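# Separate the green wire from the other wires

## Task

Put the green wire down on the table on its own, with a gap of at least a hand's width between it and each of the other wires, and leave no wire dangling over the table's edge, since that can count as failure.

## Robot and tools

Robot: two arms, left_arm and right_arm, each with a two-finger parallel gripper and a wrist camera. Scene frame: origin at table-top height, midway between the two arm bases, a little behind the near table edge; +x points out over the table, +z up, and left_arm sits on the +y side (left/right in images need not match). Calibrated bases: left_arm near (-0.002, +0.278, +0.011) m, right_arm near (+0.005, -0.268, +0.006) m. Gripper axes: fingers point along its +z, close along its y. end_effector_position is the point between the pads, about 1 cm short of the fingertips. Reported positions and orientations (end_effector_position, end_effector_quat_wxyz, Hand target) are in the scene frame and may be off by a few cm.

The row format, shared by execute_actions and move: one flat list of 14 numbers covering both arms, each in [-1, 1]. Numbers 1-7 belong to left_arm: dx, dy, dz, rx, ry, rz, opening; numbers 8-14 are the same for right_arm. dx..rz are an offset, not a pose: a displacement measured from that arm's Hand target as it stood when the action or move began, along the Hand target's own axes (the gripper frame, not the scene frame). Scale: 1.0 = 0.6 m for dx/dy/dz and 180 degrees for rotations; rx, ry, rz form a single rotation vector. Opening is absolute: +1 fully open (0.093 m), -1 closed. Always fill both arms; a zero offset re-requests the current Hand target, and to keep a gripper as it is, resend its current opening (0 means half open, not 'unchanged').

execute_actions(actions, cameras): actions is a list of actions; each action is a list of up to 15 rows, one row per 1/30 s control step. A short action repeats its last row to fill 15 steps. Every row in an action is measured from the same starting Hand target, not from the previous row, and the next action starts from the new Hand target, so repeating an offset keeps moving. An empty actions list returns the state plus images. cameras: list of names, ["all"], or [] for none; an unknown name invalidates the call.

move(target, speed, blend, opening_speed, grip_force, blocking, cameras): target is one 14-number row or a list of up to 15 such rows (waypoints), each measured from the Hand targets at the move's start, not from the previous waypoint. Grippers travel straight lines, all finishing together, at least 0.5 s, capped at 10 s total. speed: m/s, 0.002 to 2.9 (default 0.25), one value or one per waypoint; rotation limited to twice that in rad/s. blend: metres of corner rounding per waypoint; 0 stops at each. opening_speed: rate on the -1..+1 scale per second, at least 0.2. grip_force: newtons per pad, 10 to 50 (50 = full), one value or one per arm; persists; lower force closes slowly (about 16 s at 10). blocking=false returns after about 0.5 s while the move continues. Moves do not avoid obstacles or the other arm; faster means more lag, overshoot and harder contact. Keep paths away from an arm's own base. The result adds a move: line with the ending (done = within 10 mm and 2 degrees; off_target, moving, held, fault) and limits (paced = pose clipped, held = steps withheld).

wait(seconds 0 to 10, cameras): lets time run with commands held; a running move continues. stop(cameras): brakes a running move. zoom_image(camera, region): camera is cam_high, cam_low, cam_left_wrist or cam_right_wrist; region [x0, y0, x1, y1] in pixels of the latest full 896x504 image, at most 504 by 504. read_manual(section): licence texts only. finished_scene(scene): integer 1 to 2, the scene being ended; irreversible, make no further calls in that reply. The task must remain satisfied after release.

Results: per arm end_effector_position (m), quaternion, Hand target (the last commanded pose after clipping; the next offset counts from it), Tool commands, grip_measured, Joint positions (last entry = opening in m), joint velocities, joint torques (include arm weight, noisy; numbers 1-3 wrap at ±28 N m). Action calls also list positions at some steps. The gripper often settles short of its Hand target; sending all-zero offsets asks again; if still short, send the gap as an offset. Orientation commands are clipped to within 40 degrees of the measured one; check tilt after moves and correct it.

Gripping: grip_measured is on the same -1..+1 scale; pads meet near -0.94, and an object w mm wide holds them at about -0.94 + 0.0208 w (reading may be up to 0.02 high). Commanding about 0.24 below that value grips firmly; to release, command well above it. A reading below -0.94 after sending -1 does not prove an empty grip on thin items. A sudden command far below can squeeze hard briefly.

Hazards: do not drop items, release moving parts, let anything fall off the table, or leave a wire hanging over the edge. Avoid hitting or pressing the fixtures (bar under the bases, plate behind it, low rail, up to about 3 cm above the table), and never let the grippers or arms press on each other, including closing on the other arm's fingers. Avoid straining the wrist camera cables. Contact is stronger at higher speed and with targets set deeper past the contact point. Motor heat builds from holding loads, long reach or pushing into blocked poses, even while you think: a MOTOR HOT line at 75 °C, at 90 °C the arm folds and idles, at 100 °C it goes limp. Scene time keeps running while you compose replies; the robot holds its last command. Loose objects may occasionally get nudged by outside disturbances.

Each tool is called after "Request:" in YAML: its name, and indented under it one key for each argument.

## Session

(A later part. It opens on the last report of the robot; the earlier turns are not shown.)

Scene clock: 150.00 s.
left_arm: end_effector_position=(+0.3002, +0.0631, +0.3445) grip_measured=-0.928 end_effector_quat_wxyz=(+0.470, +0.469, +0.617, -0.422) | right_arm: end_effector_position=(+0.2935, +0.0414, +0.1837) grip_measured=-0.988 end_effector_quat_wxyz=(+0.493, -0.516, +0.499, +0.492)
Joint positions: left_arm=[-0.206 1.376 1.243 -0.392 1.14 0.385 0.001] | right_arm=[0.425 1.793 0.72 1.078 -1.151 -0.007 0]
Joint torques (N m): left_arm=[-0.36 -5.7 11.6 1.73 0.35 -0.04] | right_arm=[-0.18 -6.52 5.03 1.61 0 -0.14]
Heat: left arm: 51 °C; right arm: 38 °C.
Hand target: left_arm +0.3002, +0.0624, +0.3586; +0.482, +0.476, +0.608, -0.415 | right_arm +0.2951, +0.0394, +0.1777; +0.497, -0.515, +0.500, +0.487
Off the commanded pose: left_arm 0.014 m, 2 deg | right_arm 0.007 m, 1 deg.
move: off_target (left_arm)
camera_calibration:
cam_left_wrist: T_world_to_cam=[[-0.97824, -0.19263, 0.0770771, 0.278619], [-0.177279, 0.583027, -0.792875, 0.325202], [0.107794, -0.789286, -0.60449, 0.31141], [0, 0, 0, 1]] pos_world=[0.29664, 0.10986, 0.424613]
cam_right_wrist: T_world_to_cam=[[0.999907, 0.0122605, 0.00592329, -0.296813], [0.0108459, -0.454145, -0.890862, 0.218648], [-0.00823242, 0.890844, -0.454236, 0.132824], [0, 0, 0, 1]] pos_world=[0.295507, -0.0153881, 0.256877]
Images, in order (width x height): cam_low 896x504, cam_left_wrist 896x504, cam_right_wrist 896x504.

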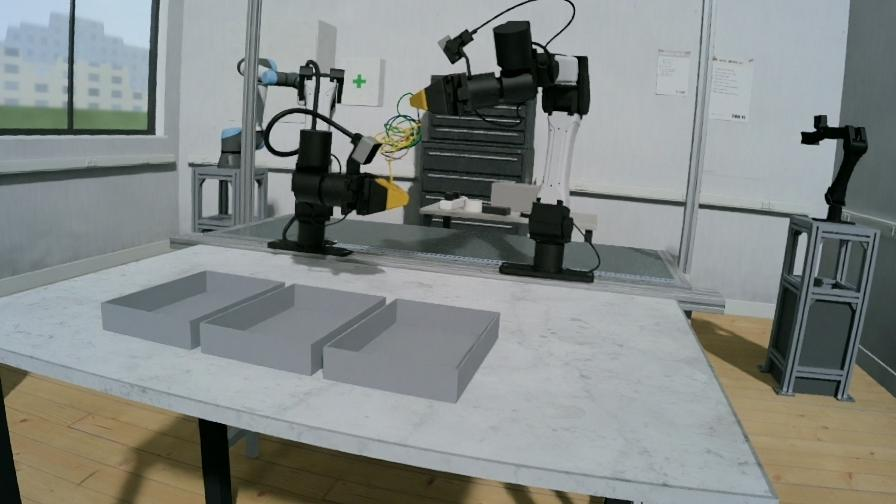

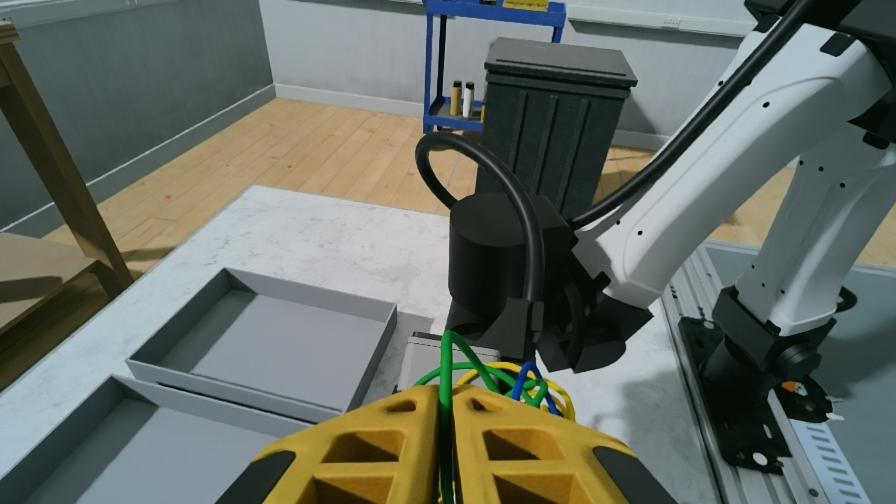

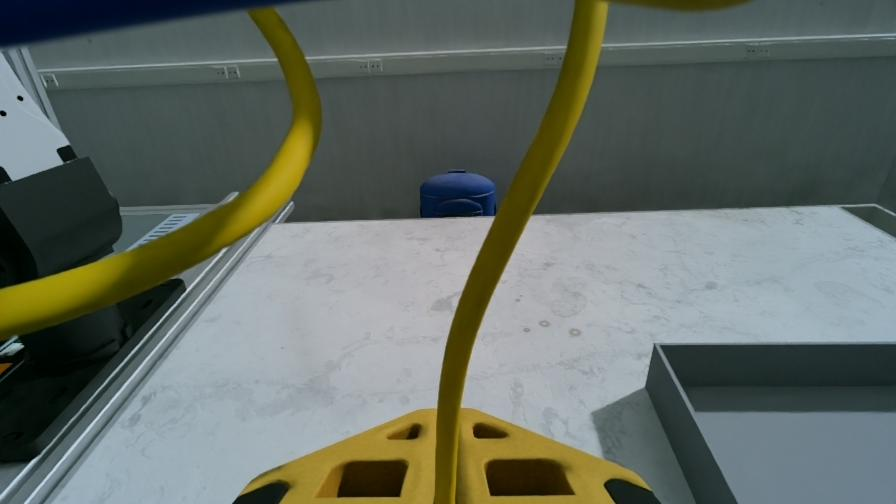

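Request:
move:
  target: [0,0,0,0,0,0,-0.934775,0.12,0,0,0,0,0,-1]
  speed: 0.08
  cameras: ["cam_low","cam_right_wrist"]

Request:
zoom_image:
  camera: "cam_low"
  region: [330, 60, 530, 260]

Scene clock: 158.27 s.
left_arm: end_effector_position=(+0.2998, +0.0632, +0.3439) grip_measured=-0.928 end_effector_quat_wxyz=(+0.468, +0.469, +0.618, -0.423) | right_arm: end_effector_position=(+0.2968, +0.0403, +0.1098) grip_measured=-0.988 end_effector_quat_wxyz=(+0.490, -0.517, +0.502, +0.490)
Joint positions: left_arm=[-0.206 1.376 1.243 -0.397 1.14 0.385 0.001] | right_arm=[0.425 2.081 0.686 1.38 -1.151 -0.021 0]
Joint torques (N m): left_arm=[-0.35 -5.52 11.63 1.78 0.35 -0.03] | right_arm=[-0.39 -7.09 3.52 1.78 0.06 -0.02]
Heat: left arm: 53 °C; right arm: 38 °C.
Hand target: left_arm +0.3002, +0.0624, +0.3586; +0.481, +0.476, +0.608, -0.415 | right_arm +0.2969, +0.0371, +0.1057; +0.497, -0.516, +0.500, +0.487
Off the commanded pose: left_arm 0.015 m, 2 deg | right_arm 0.005 m, 1 deg.
move: off_target (left_arm)
camera_calibration:
cam_right_wrist: T_world_to_cam=[[0.999922, 0.0120916, 0.00301229, -0.299344], [0.00824925, -0.46113, -0.887294, 0.152893], [-0.00933979, 0.88725, -0.461194, 0.101453], [0, 0, 0, 1]] pos_world=[0.299007, -0.015891, 0.183352]
Images, in order (width x height): cam_low 896x504, cam_right_wrist 896x504.

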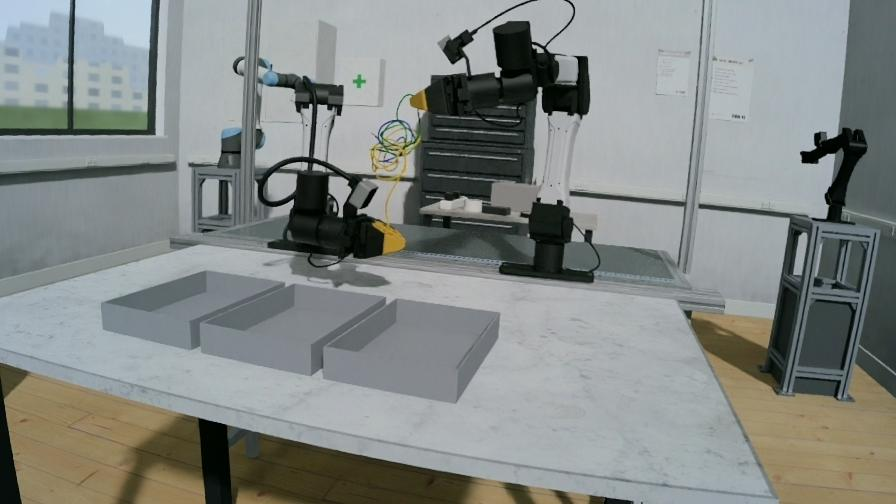

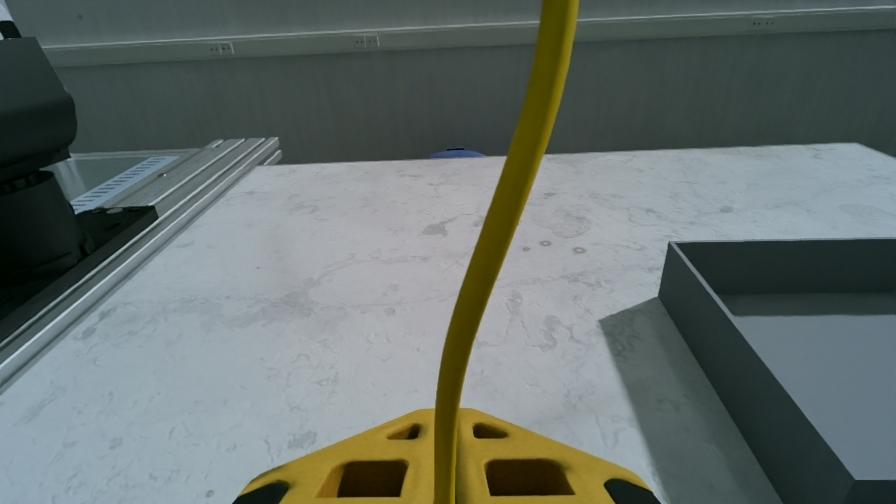

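Scaled by 2.520 from the camera's 896x504 image, which has a finer 1280x720 frame.

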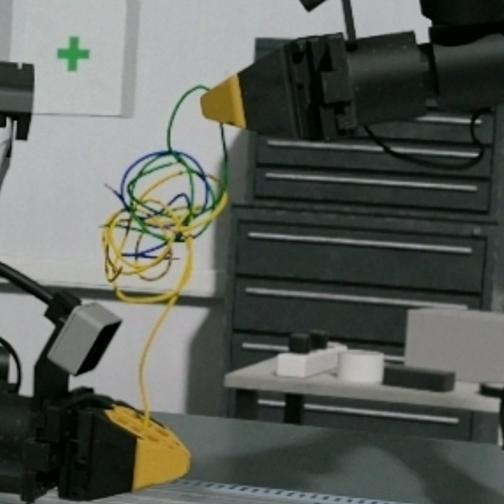

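Request:
move:
  target: [-0.05,-0.003,-0.01,0,0,0,-0.934775,0.05,0,-0.25,0,0,0,-1]
  speed: 0.08
  cameras: ["cam_low","cam_right_wrist"]

Request:
zoom_image:
  camera: "cam_low"
  region: [280, 60, 530, 280]

Request:
zoom_image:
  camera: "cam_right_wrist"
  region: [300, 0, 740, 300]

Scene clock: 168.57 s.
left_arm: end_effector_position=(+0.2967, +0.0638, +0.3795) grip_measured=-0.928 end_effector_quat_wxyz=(+0.474, +0.471, +0.614, -0.420) | right_arm: end_effector_position=(+0.3019, -0.1105, +0.0836) grip_measured=-0.988 end_effector_quat_wxyz=(+0.507, -0.499, +0.516, +0.476)
Joint positions: left_arm=[-0.206 1.384 1.384 -0.514 1.14 0.385 0.001] | right_arm=[-0.054 2.126 0.543 1.422 -1.567 -0.168 0]
Joint torques (N m): left_arm=[-0.34 -4.21 11.58 1.75 0.34 -0.04] | right_arm=[-0.59 -7.09 2.17 1.39 -0.21 -0.21]
Heat: left arm: 54 °C; right arm: 38 °C.
Hand target: left_arm +0.2998, +0.0625, +0.3891; +0.481, +0.476, +0.608, -0.416 | right_arm +0.2984, -0.1137, +0.0804; +0.497, -0.515, +0.500, +0.487
Off the commanded pose: left_arm 0.010 m, 1 deg | right_arm 0.006 m, 3 deg.
joint sent to its limit (right arm) — joint 5 (wrist yaw), lower limit. The joint targets are off in orientation, not in position.
move: off_target (right_arm)
camera_calibration:
cam_right_wrist: T_world_to_cam=[[0.998704, -0.0508024, 0.00297151, -0.309133], [-0.0205252, -0.455553, -0.889972, 0.0696649], [0.0465664, 0.888758, -0.456005, 0.206026], [0, 0, 0, 1]] pos_world=[0.300568, -0.167076, 0.156867]
Images, in order (width x height): cam_low 896x504, cam_right_wrist 896x504.

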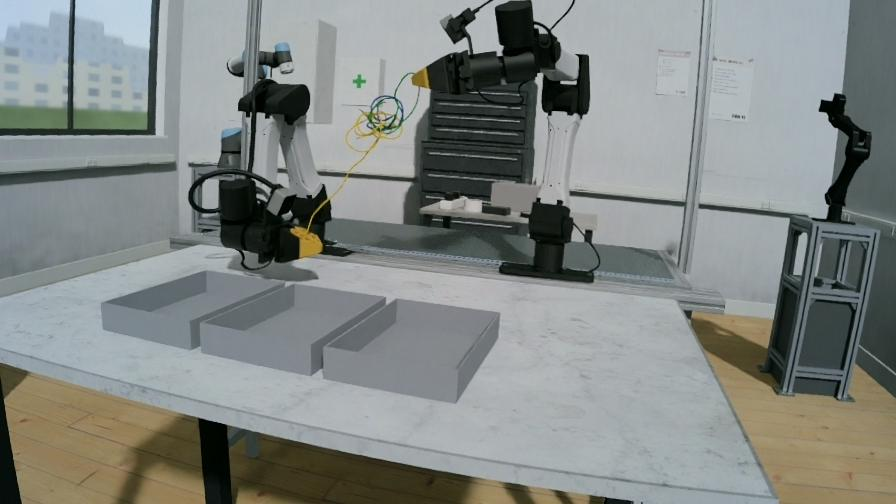

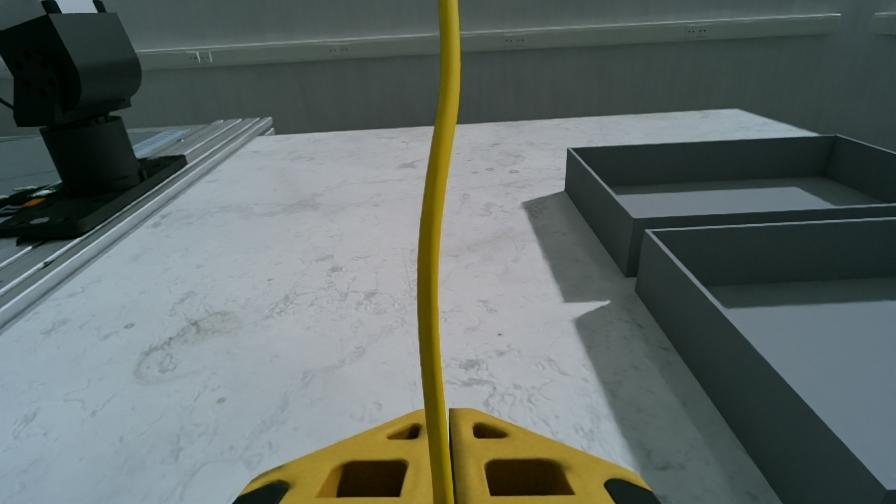

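Scaled by 2.016 from the camera's 896x504 image, which has a finer 1280x720 frame.

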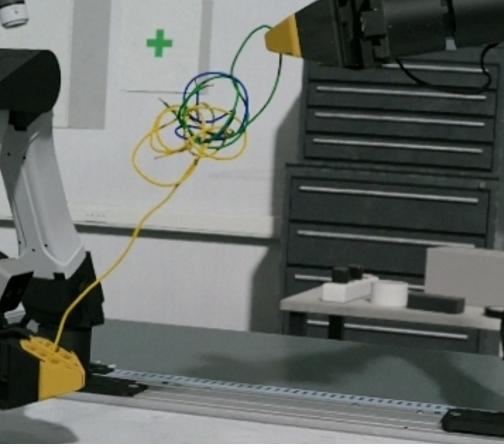

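Scaled by 1.145 from the camera's 896x504 image, which has a finer 1280x720 frame.

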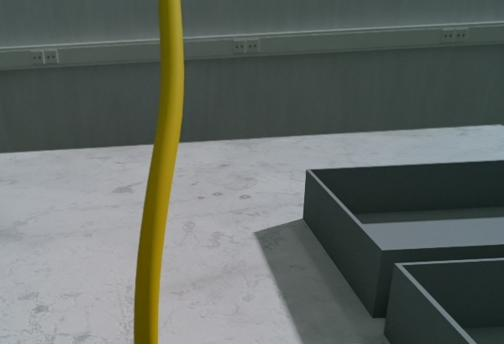

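Request:
move:
  target: [0,0,0,0,0,0,-0.934775,-0.03,0,-0.28,0.25,0,0,-1]
  speed: 0.1
  cameras: ["cam_low","cam_right_wrist","cam_high"]

Request:
zoom_image:
  camera: "cam_low"
  region: [230, 40, 500, 280]

Request:
zoom_image:
  camera: "cam_right_wrist"
  region: [0, 0, 440, 300]

Scene clock: 184.63 s.
left_arm: end_effector_position=(+0.2962, +0.0639, +0.3787) grip_measured=-0.928 end_effector_quat_wxyz=(+0.471, +0.470, +0.616, -0.421) | right_arm: end_effector_position=(+0.2963, -0.2741, +0.0968) grip_measured=-0.988 end_effector_quat_wxyz=(+0.630, -0.286, +0.660, +0.291)
Joint positions: left_arm=[-0.206 1.384 1.384 -0.521 1.14 0.385 0.001] | right_arm=[-0.652 1.975 0.274 1.503 -1.482 -0.148 0]
Joint torques (N m): left_arm=[-0.4 -4.18 11.55 1.84 0.35 -0.06] | right_arm=[-1.09 -7.73 1.95 1.86 0.24 0.05]
Heat: left arm: 53 °C; right arm: 38 °C.
Hand target: left_arm +0.2998, +0.0625, +0.3891; +0.481, +0.476, +0.608, -0.416 | right_arm +0.2990, -0.2811, +0.1037; +0.656, -0.286, +0.649, +0.259
Off the commanded pose: left_arm 0.011 m, 2 deg | right_arm 0.010 m, 5 deg.
joint sent to its limit (right arm) — joint 4 (wrist pitch), upper limit. The joint targets still meet the commanded pose.
move: off_target (left_arm, right_arm)
camera_calibration:
cam_right_wrist: T_world_to_cam=[[0.742115, -0.669391, -0.0343617, -0.401754], [-0.330764, -0.321147, -0.887389, 0.135238], [0.582975, 0.669911, -0.459738, 0.139215], [0, 0, 0, 1]] pos_world=[0.26172, -0.318761, 0.170206]
Images, in order (width x height): cam_high 896x504, cam_low 896x504, cam_right_wrist 896x504.

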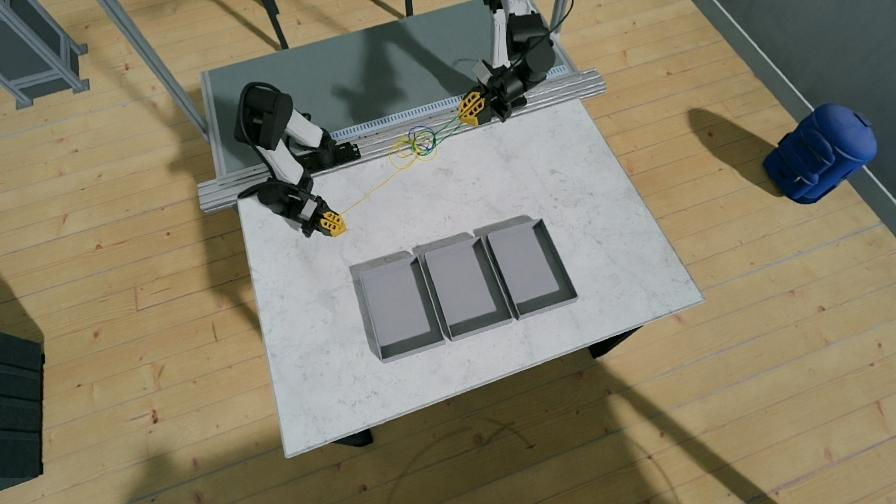

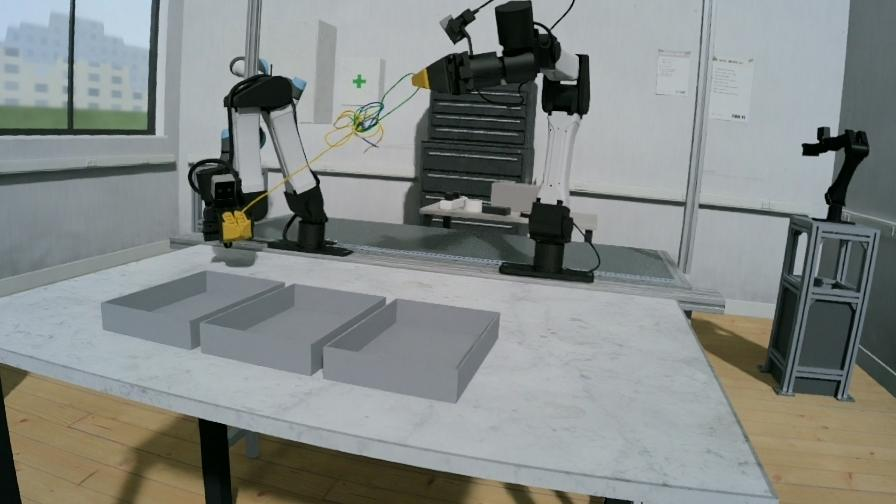

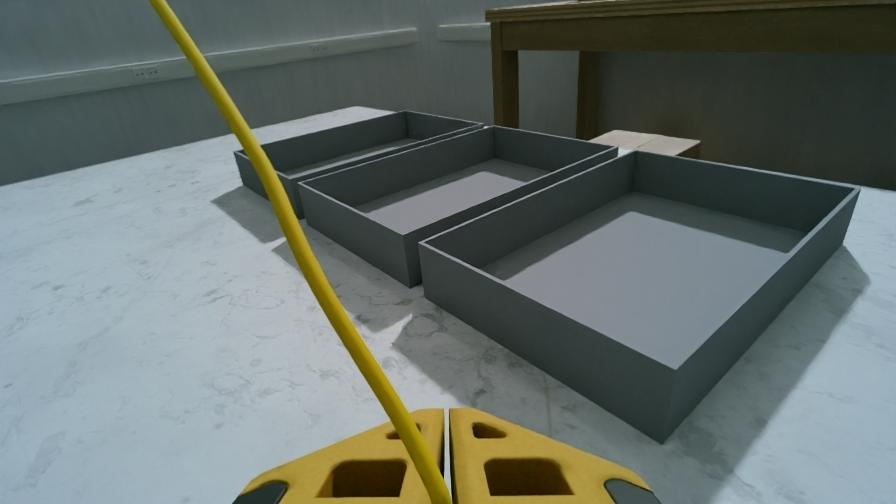

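Scaled by 1.867 from the camera's 896x504 image, which has a finer 1280x720 frame.

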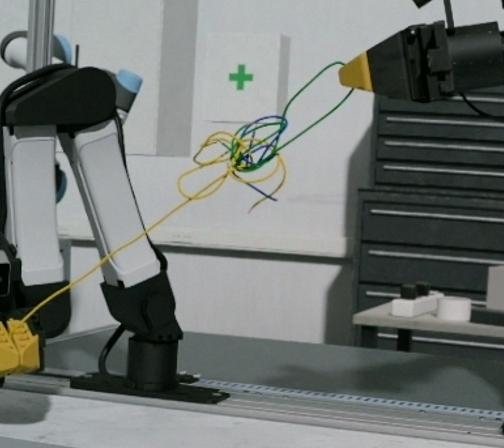

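Scaled by 1.145 from the camera's 896x504 image, which has a finer 1280x720 frame.

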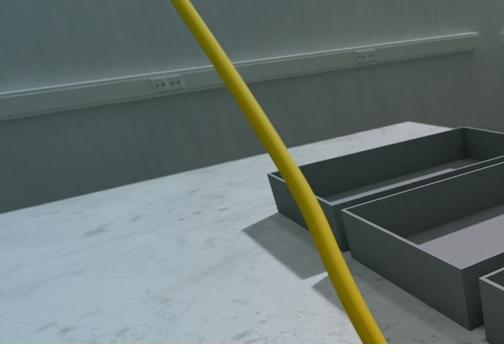

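Request:
move:
  target: [0,0,0,0,0,0,-0.934775,0.03,-0.05,-0.1,0,0,0,-1]
  speed: 0.08
  cameras: ["cam_low","cam_high"]

Request:
zoom_image:
  camera: "cam_low"
  region: [200, 40, 470, 280]

Request:
zoom_image:
  camera: "cam_high"
  region: [300, 60, 520, 260]

Scene clock: 195.80 s.
left_arm: end_effector_position=(+0.2935, +0.0586, +0.3725) grip_measured=-0.928 end_effector_quat_wxyz=(+0.456, +0.470, +0.621, -0.431) | right_arm: end_effector_position=(+0.2778, -0.3347, +0.0886) grip_measured=-0.988 end_effector_quat_wxyz=(+0.663, -0.247, +0.667, +0.231)
Joint positions: left_arm=[-0.223 1.395 1.384 -0.544 1.14 0.385 0.001] | right_arm=[-0.898 2.045 0.293 1.494 -1.58 -0.248 0]
Joint torques (N m): left_arm=[1.17 -5.3 11.56 2.03 0.38 -0.02] | right_arm=[-1.83 -4.68 3.75 1.27 -0.11 -0.09]
Heat: left arm: 52 °C; right arm: 39 °C.
Hand target: left_arm +0.2998, +0.0624, +0.3891; +0.481, +0.476, +0.608, -0.416 | right_arm +0.2786, -0.3453, +0.0872; +0.656, -0.286, +0.649, +0.259
Off the commanded pose: left_arm 0.018 m, 4 deg | right_arm 0.011 m, 6 deg.
joint read past its limit (right arm) — joint 5 (wrist yaw), lower limit.
joint sent to its limit (right arm) — joint 5 (wrist yaw), lower limit. The joint targets are off in orientation, not in position.
move: off_target (left_arm, right_arm)
Images, in order (width x height): cam_high 896x504, cam_low 896x504.

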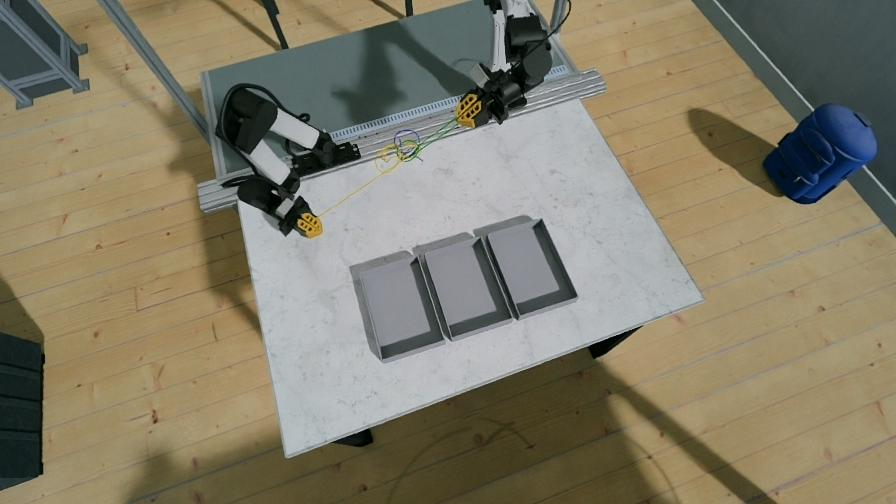

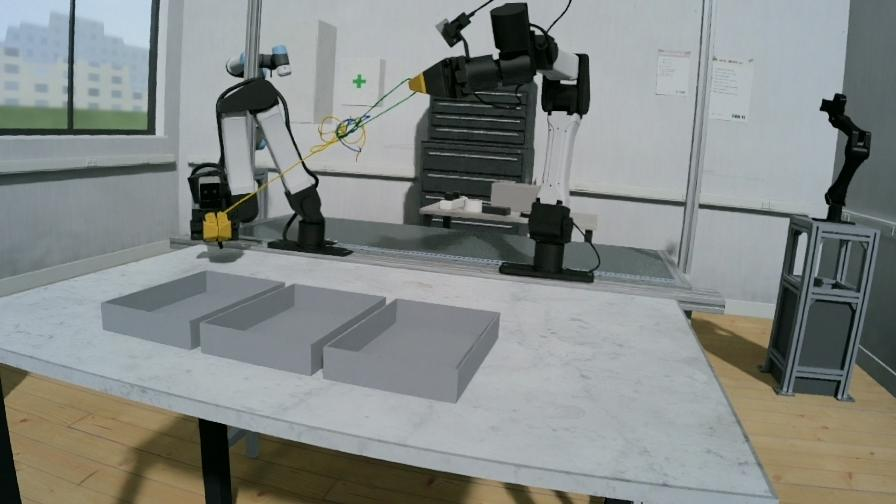

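Scaled by 1.867 from the camera's 896x504 image, which has a finer 1280x720 frame.

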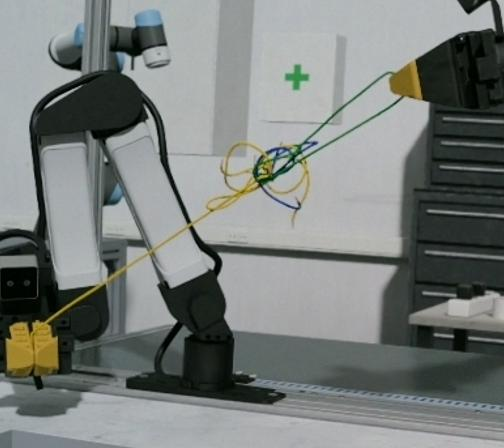

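Scaled by 2.291 from the camera's 896x504 image, which has a finer 1280x720 frame.

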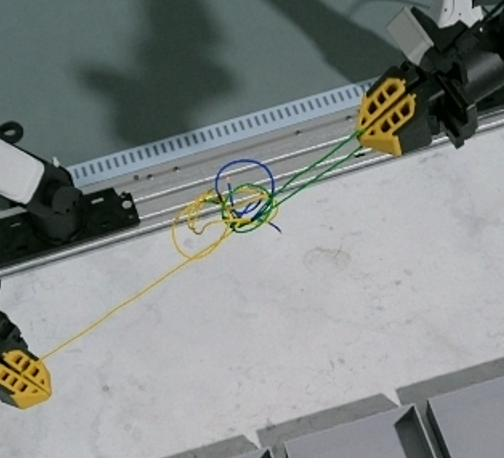

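Request:
move:
  target: [0,-0.03,-0.1,0,0,0,-0.934775,0,0,0,0,0,0,-1]
  speed: 0.06
  cameras: ["cam_low","cam_high"]

Request:
zoom_image:
  camera: "cam_low"
  region: [200, 40, 470, 280]

Request:
zoom_image:
  camera: "cam_high"
  region: [300, 60, 520, 260]

Scene clock: 209.90 s.
left_arm: end_effector_position=(+0.2707, +0.1111, +0.3805) grip_measured=-0.928 end_effector_quat_wxyz=(+0.453, +0.465, +0.628, -0.428) | right_arm: end_effector_position=(+0.2775, -0.3354, +0.0882) grip_measured=-0.988 end_effector_quat_wxyz=(+0.664, -0.247, +0.667, +0.230)
Joint positions: left_arm=[-0.041 1.368 1.479 -0.976 1.264 0.705 0.001] | right_arm=[-0.901 2.045 0.293 1.488 -1.58 -0.255 0]
Joint torques (N m): left_arm=[2.14 -5.29 11.6 1.55 0.84 0.09] | right_arm=[-1.5 -4.86 3.44 1.22 -0.12 -0.14]
Heat: left arm: 53 °C; right arm: 38 °C.
Hand target: left_arm +0.2709, +0.1166, +0.4014; +0.481, +0.476, +0.608, -0.415 | right_arm +0.2786, -0.3454, +0.0872; +0.656, -0.286, +0.649, +0.259
Off the commanded pose: left_arm 0.022 m, 4 deg | right_arm 0.010 m, 6 deg.
joint read past its limit (right arm) — joint 5 (wrist yaw), lower limit.
joint sent to its limit (right arm) — joint 5 (wrist yaw), lower limit. The joint targets are off in orientation, not in position.
move: off_target (left_arm, right_arm)
Images, in order (width x height): cam_high 896x504, cam_low 896x504.

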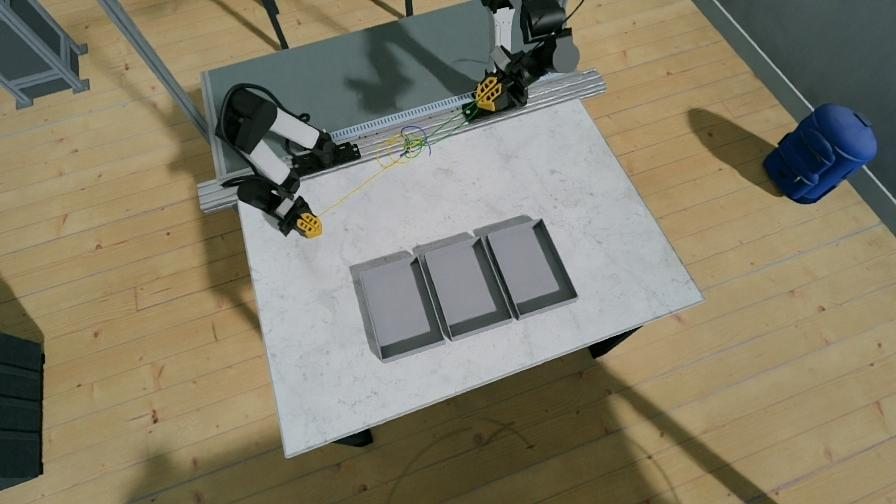

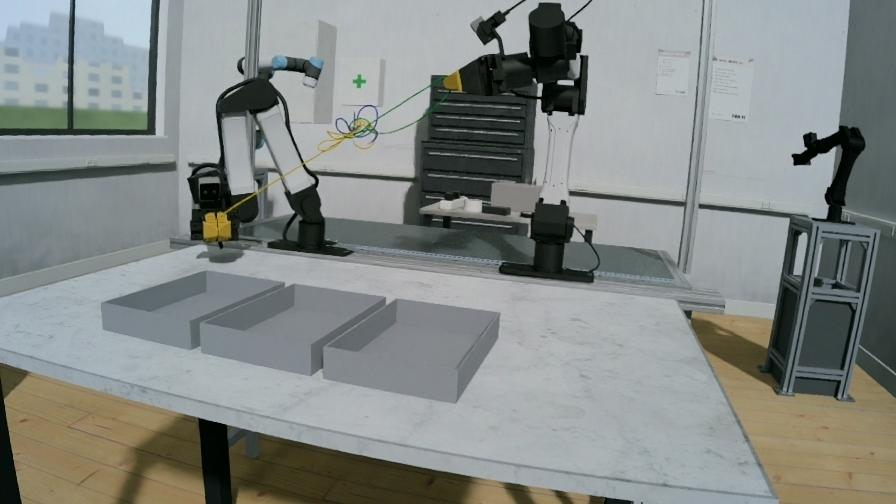

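Scaled by 1.867 from the camera's 896x504 image, which has a finer 1280x720 frame.

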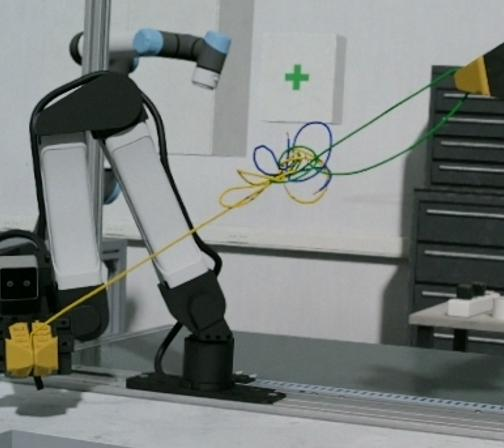

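Scaled by 2.291 from the camera's 896x504 image, which has a finer 1280x720 frame.

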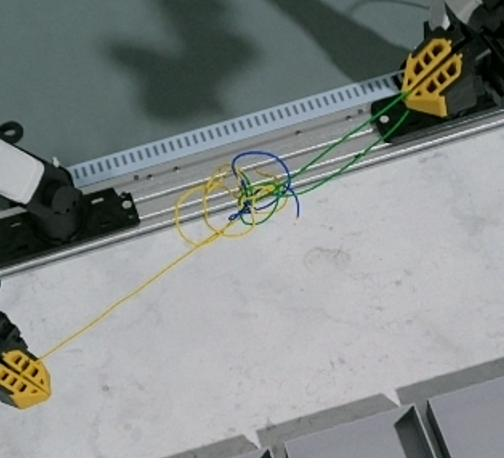

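Request:
move:
  target: [0.022,0.115,-0.145,-0.2,0,0,-0.934775,0,0,0,0,0,0,-1]
  speed: 0.08
  cameras: ["cam_low","cam_high"]

Request:
zoom_image:
  camera: "cam_low"
  region: [200, 40, 540, 280]

Request:
zoom_image:
  camera: "cam_high"
  region: [300, 60, 520, 260]

Scene clock: 229.97 s.
left_arm: end_effector_position=(+0.3125, +0.2010, +0.3933) grip_measured=-0.928 end_effector_quat_wxyz=(+0.578, +0.320, +0.707, -0.252) | right_arm: end_effector_position=(+0.2773, -0.3357, +0.0876) grip_measured=-0.988 end_effector_quat_wxyz=(+0.664, -0.245, +0.668, +0.231)
Joint positions: left_arm=[0.189 1.152 1.271 -0.538 0.999 0.36 0.001] | right_arm=[-0.903 2.045 0.293 1.479 -1.58 -0.26 0]
Joint torques (N m): left_arm=[2.45 -4.72 7.51 2.59 -0.32 -0.21] | right_arm=[-1.5 -5.19 3.64 1.25 -0.16 -0.06]
Heat: left arm: 55 °C; right arm: 37 °C.
Hand target: left_arm +0.3208, +0.2167, +0.4018; +0.605, +0.303, +0.707, -0.207 | right_arm +0.2786, -0.3453, +0.0872; +0.656, -0.286, +0.649, +0.259
Off the commanded pose: left_arm 0.020 m, 6 deg | right_arm 0.010 m, 6 deg.
joint read past its limit (right arm) — joint 5 (wrist yaw), lower limit.
joint sent to its limit (right arm) — joint 5 (wrist yaw), lower limit. The joint targets are off in orientation, not in position.
move: off_target (left_arm, right_arm)
Images, in order (width x height): cam_high 896x504, cam_low 896x504.

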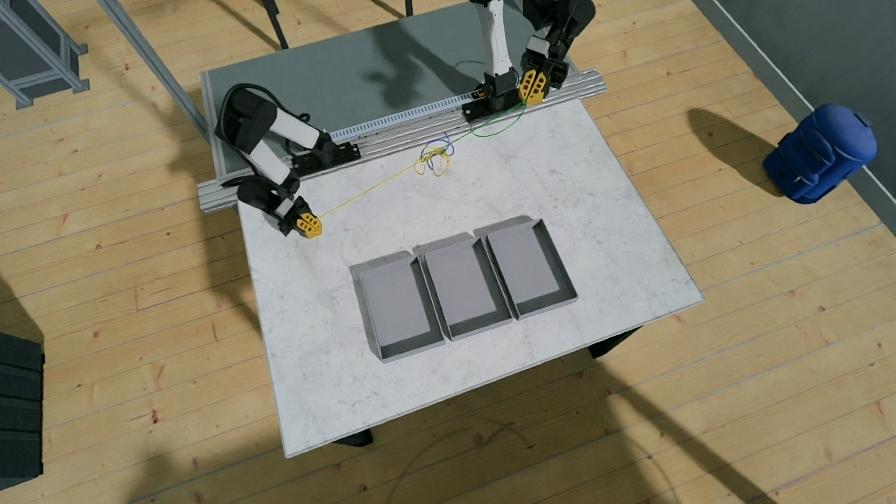

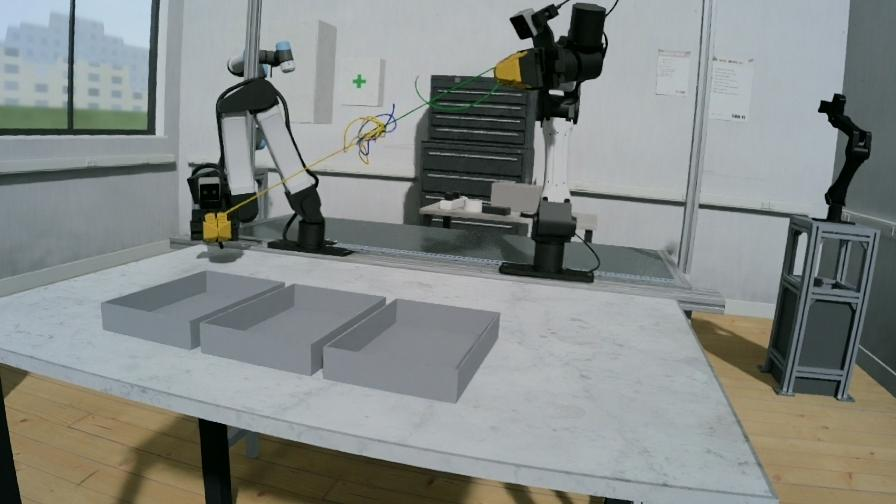

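Scaled by 1.482 from the camera's 896x504 image, which has a finer 1280x720 frame.

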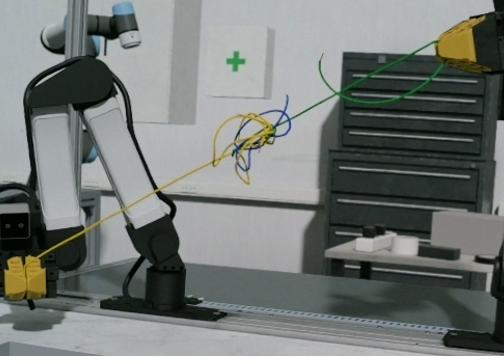

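Scaled by 2.291 from the camera's 896x504 image, which has a finer 1280x720 frame.

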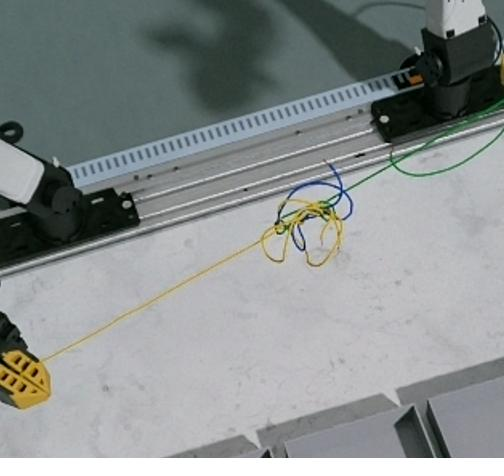

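Request:
move:
  target: [0.342,0.122,-0.05,0,0,0,-0.934775,0,0,0,0,0,0,-1]
  speed: 0.08
  cameras: ["cam_low","cam_high","cam_left_wrist"]

Request:
zoom_image:
  camera: "cam_low"
  region: [200, 100, 600, 300]

Request:
zoom_image:
  camera: "cam_high"
  region: [300, 60, 560, 260]

Scene clock: 254.60 s.
left_arm: end_effector_position=(+0.3229, +0.3042, +0.2162) grip_measured=-0.928 end_effector_quat_wxyz=(+0.596, +0.310, +0.695, -0.256) | right_arm: end_effector_position=(+0.2774, -0.3350, +0.0872) grip_measured=-0.988 end_effector_quat_wxyz=(+0.664, -0.247, +0.667, +0.230)
Joint positions: left_arm=[0.584 1.412 0.813 -0.279 1.341 0.867 0.001] | right_arm=[-0.9 2.045 0.293 1.474 -1.58 -0.269 0]
Joint torques (N m): left_arm=[3.84 -4.11 7.88 1.95 0.09 0.02] | right_arm=[-1.65 -5.48 3.62 1.24 -0.18 -0.1]
Heat: left arm: 52 °C; right arm: 38 °C.
Hand target: left_arm +0.3313, +0.3265, +0.2116; +0.605, +0.304, +0.707, -0.207 | right_arm +0.2786, -0.3454, +0.0872; +0.656, -0.286, +0.649, +0.259
Off the commanded pose: left_arm 0.024 m, 6 deg | right_arm 0.010 m, 6 deg.
joint read past its limit (right arm) — joint 5 (wrist yaw), lower limit.
joint sent to its limit (right arm) — joint 5 (wrist yaw), lower limit. The joint targets are off in orientation, not in position.
move: off_target (left_arm, right_arm)
camera_calibration:
cam_left_wrist: T_world_to_cam=[[-0.742361, -0.669786, -0.0169299, 0.44658], [-0.372423, 0.433519, -0.820586, 0.201401], [0.556957, -0.602866, -0.571272, 0.212803], [0, 0, 0, 1]] pos_world=[0.288008, 0.340094, 0.294396]
Images, in order (width x height): cam_high 896x504, cam_low 896x504, cam_left_wrist 896x504.

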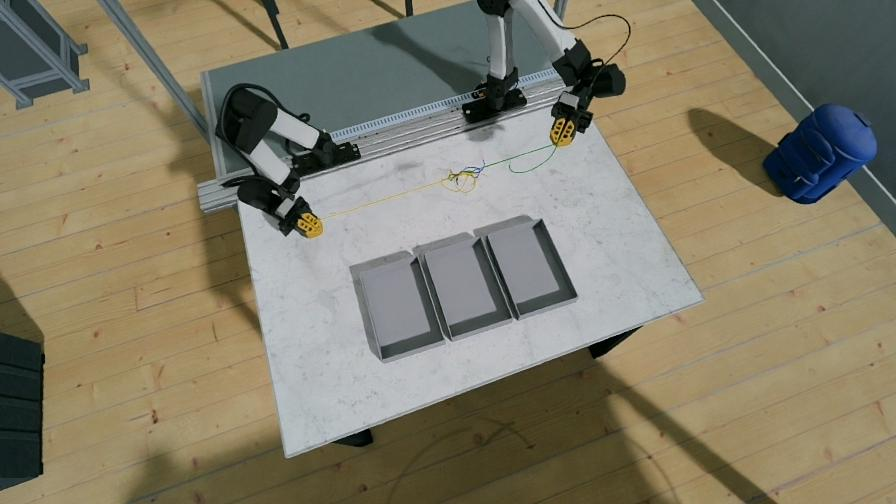

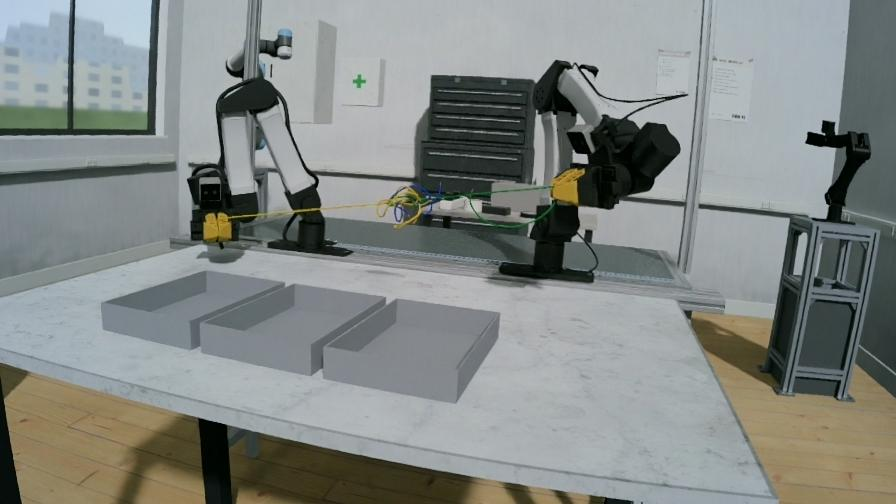

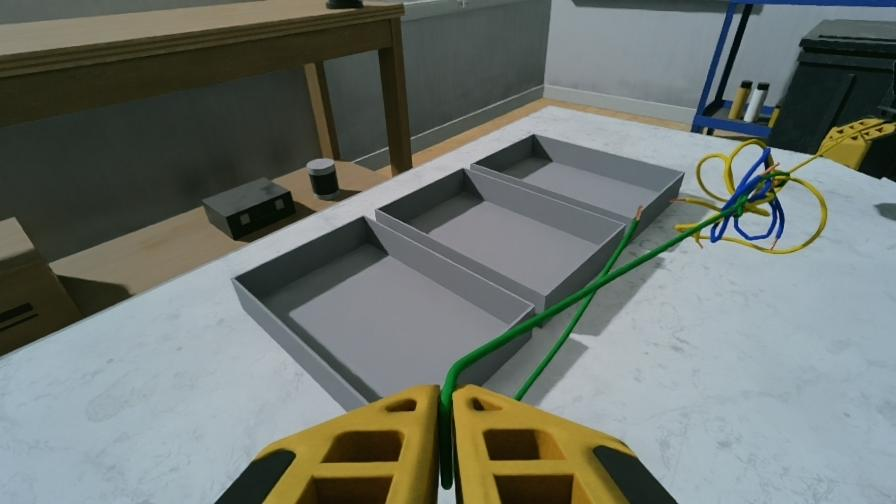

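Scaled by 1.260 from the camera's 896x504 image, which has a finer 1280x720 frame.

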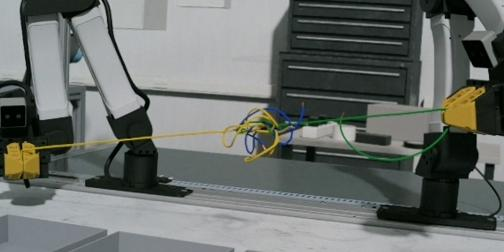

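Scaled by 1.938 from the camera's 896x504 image, which has a finer 1280x720 frame.

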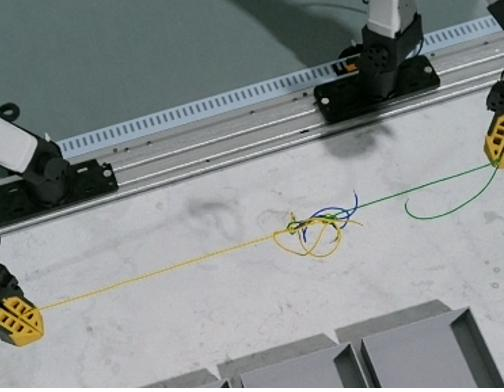

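Request:
move:
  target: [0.168,0.074,-0.049,0,0,0,-0.934775,0,0,0,0,0,0,-1]
  speed: 0.08
  cameras: ["cam_low","cam_high","cam_left_wrist"]

Request:
zoom_image:
  camera: "cam_left_wrist"
  region: [500, 60, 896, 300]

Request:
zoom_image:
  camera: "cam_high"
  region: [300, 60, 580, 260]

Scene clock: 269.77 s.
left_arm: end_effector_position=(+0.3282, +0.3911, +0.1215) grip_measured=-0.928 end_effector_quat_wxyz=(+0.604, +0.299, +0.708, -0.212) | right_arm: end_effector_position=(+0.2764, -0.3381, +0.0863) grip_measured=-0.988 end_effector_quat_wxyz=(+0.664, -0.240, +0.670, +0.230)
Joint positions: left_arm=[0.803 1.881 0.988 -0.596 1.372 1.541 0.001] | right_arm=[-0.912 2.045 0.293 1.459 -1.58 -0.274 0]
Joint torques (N m): left_arm=[0.27 -6.12 8.13 0.39 0.71 0.07] | right_arm=[-0.57 -5.7 3.88 1.24 -0.22 -0.09]
Heat: left arm: 50 °C; right arm: 38 °C.
Hand target: left_arm +0.3316, +0.3963, +0.1216; +0.605, +0.304, +0.706, -0.207 | right_arm +0.2786, -0.3454, +0.0872; +0.656, -0.286, +0.649, +0.259
Off the commanded pose: left_arm 0.006 m, 1 deg | right_arm 0.008 m, 7 deg.
joint read past its limit (right arm) — joint 5 (wrist yaw), lower limit.
joint sent to its limit (right arm) — joint 5 (wrist yaw), lower limit. The joint targets are off in orientation, not in position.
move: off_target (right_arm)
camera_calibration:
cam_left_wrist: T_world_to_cam=[[-0.686451, -0.724257, -0.0650896, 0.515809], [-0.391745, 0.443732, -0.806001, 0.0886189], [0.612635, -0.527782, -0.588324, 0.162521], [0, 0, 0, 1]] pos_world=[0.289227, 0.420031, 0.200616]
Images, in order (width x height): cam_high 896x504, cam_low 896x504, cam_left_wrist 896x504.

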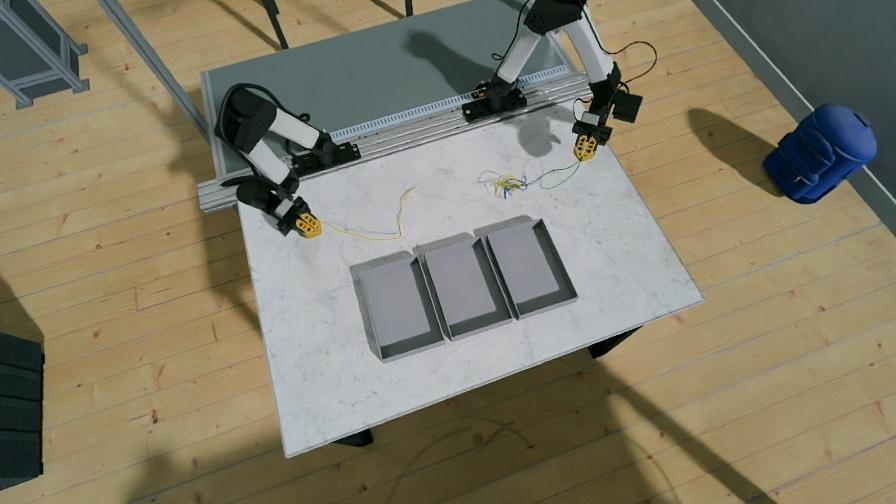

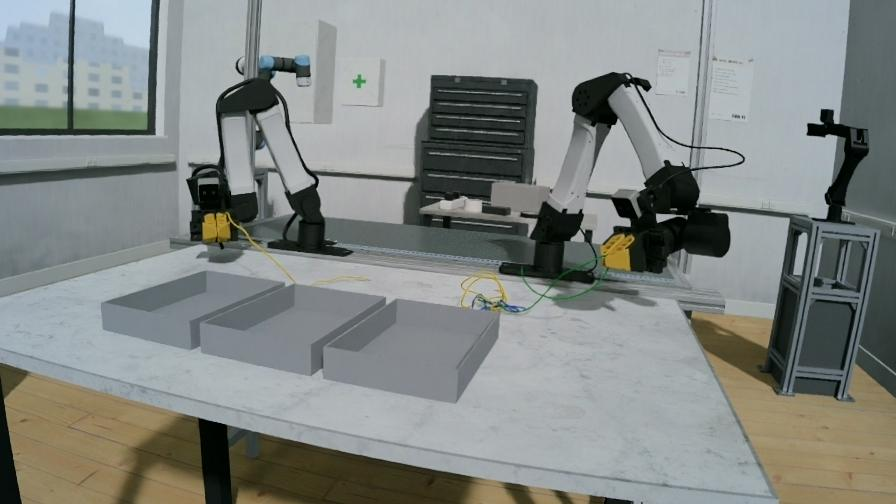

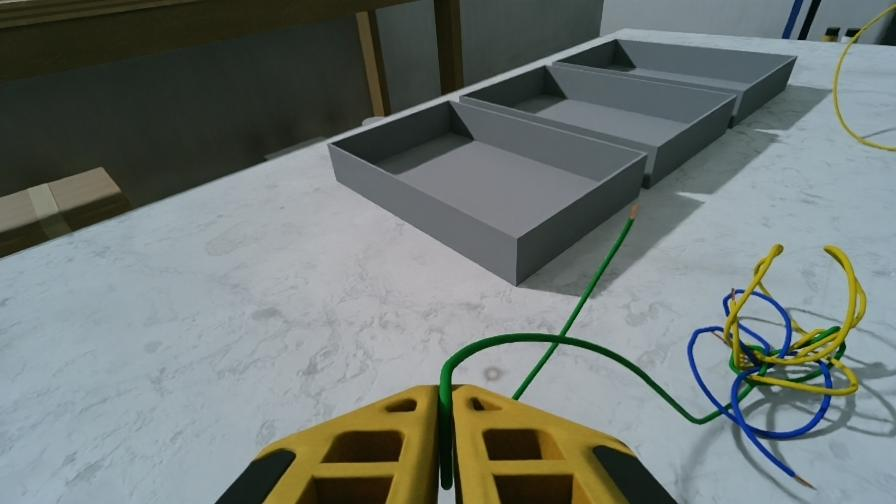

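Scaled by 1.273 from the camera's 896x504 image, which has a finer 1280x720 frame.

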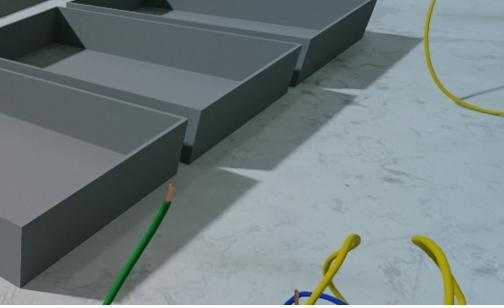

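Scaled by 1.800 from the camera's 896x504 image, which has a finer 1280x720 frame.

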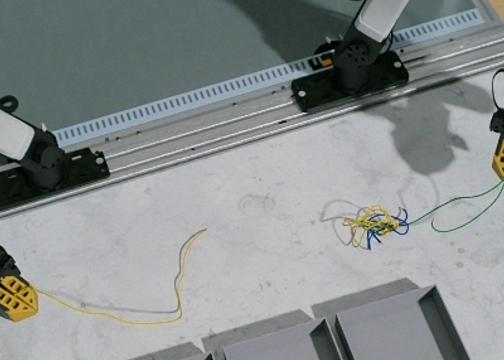

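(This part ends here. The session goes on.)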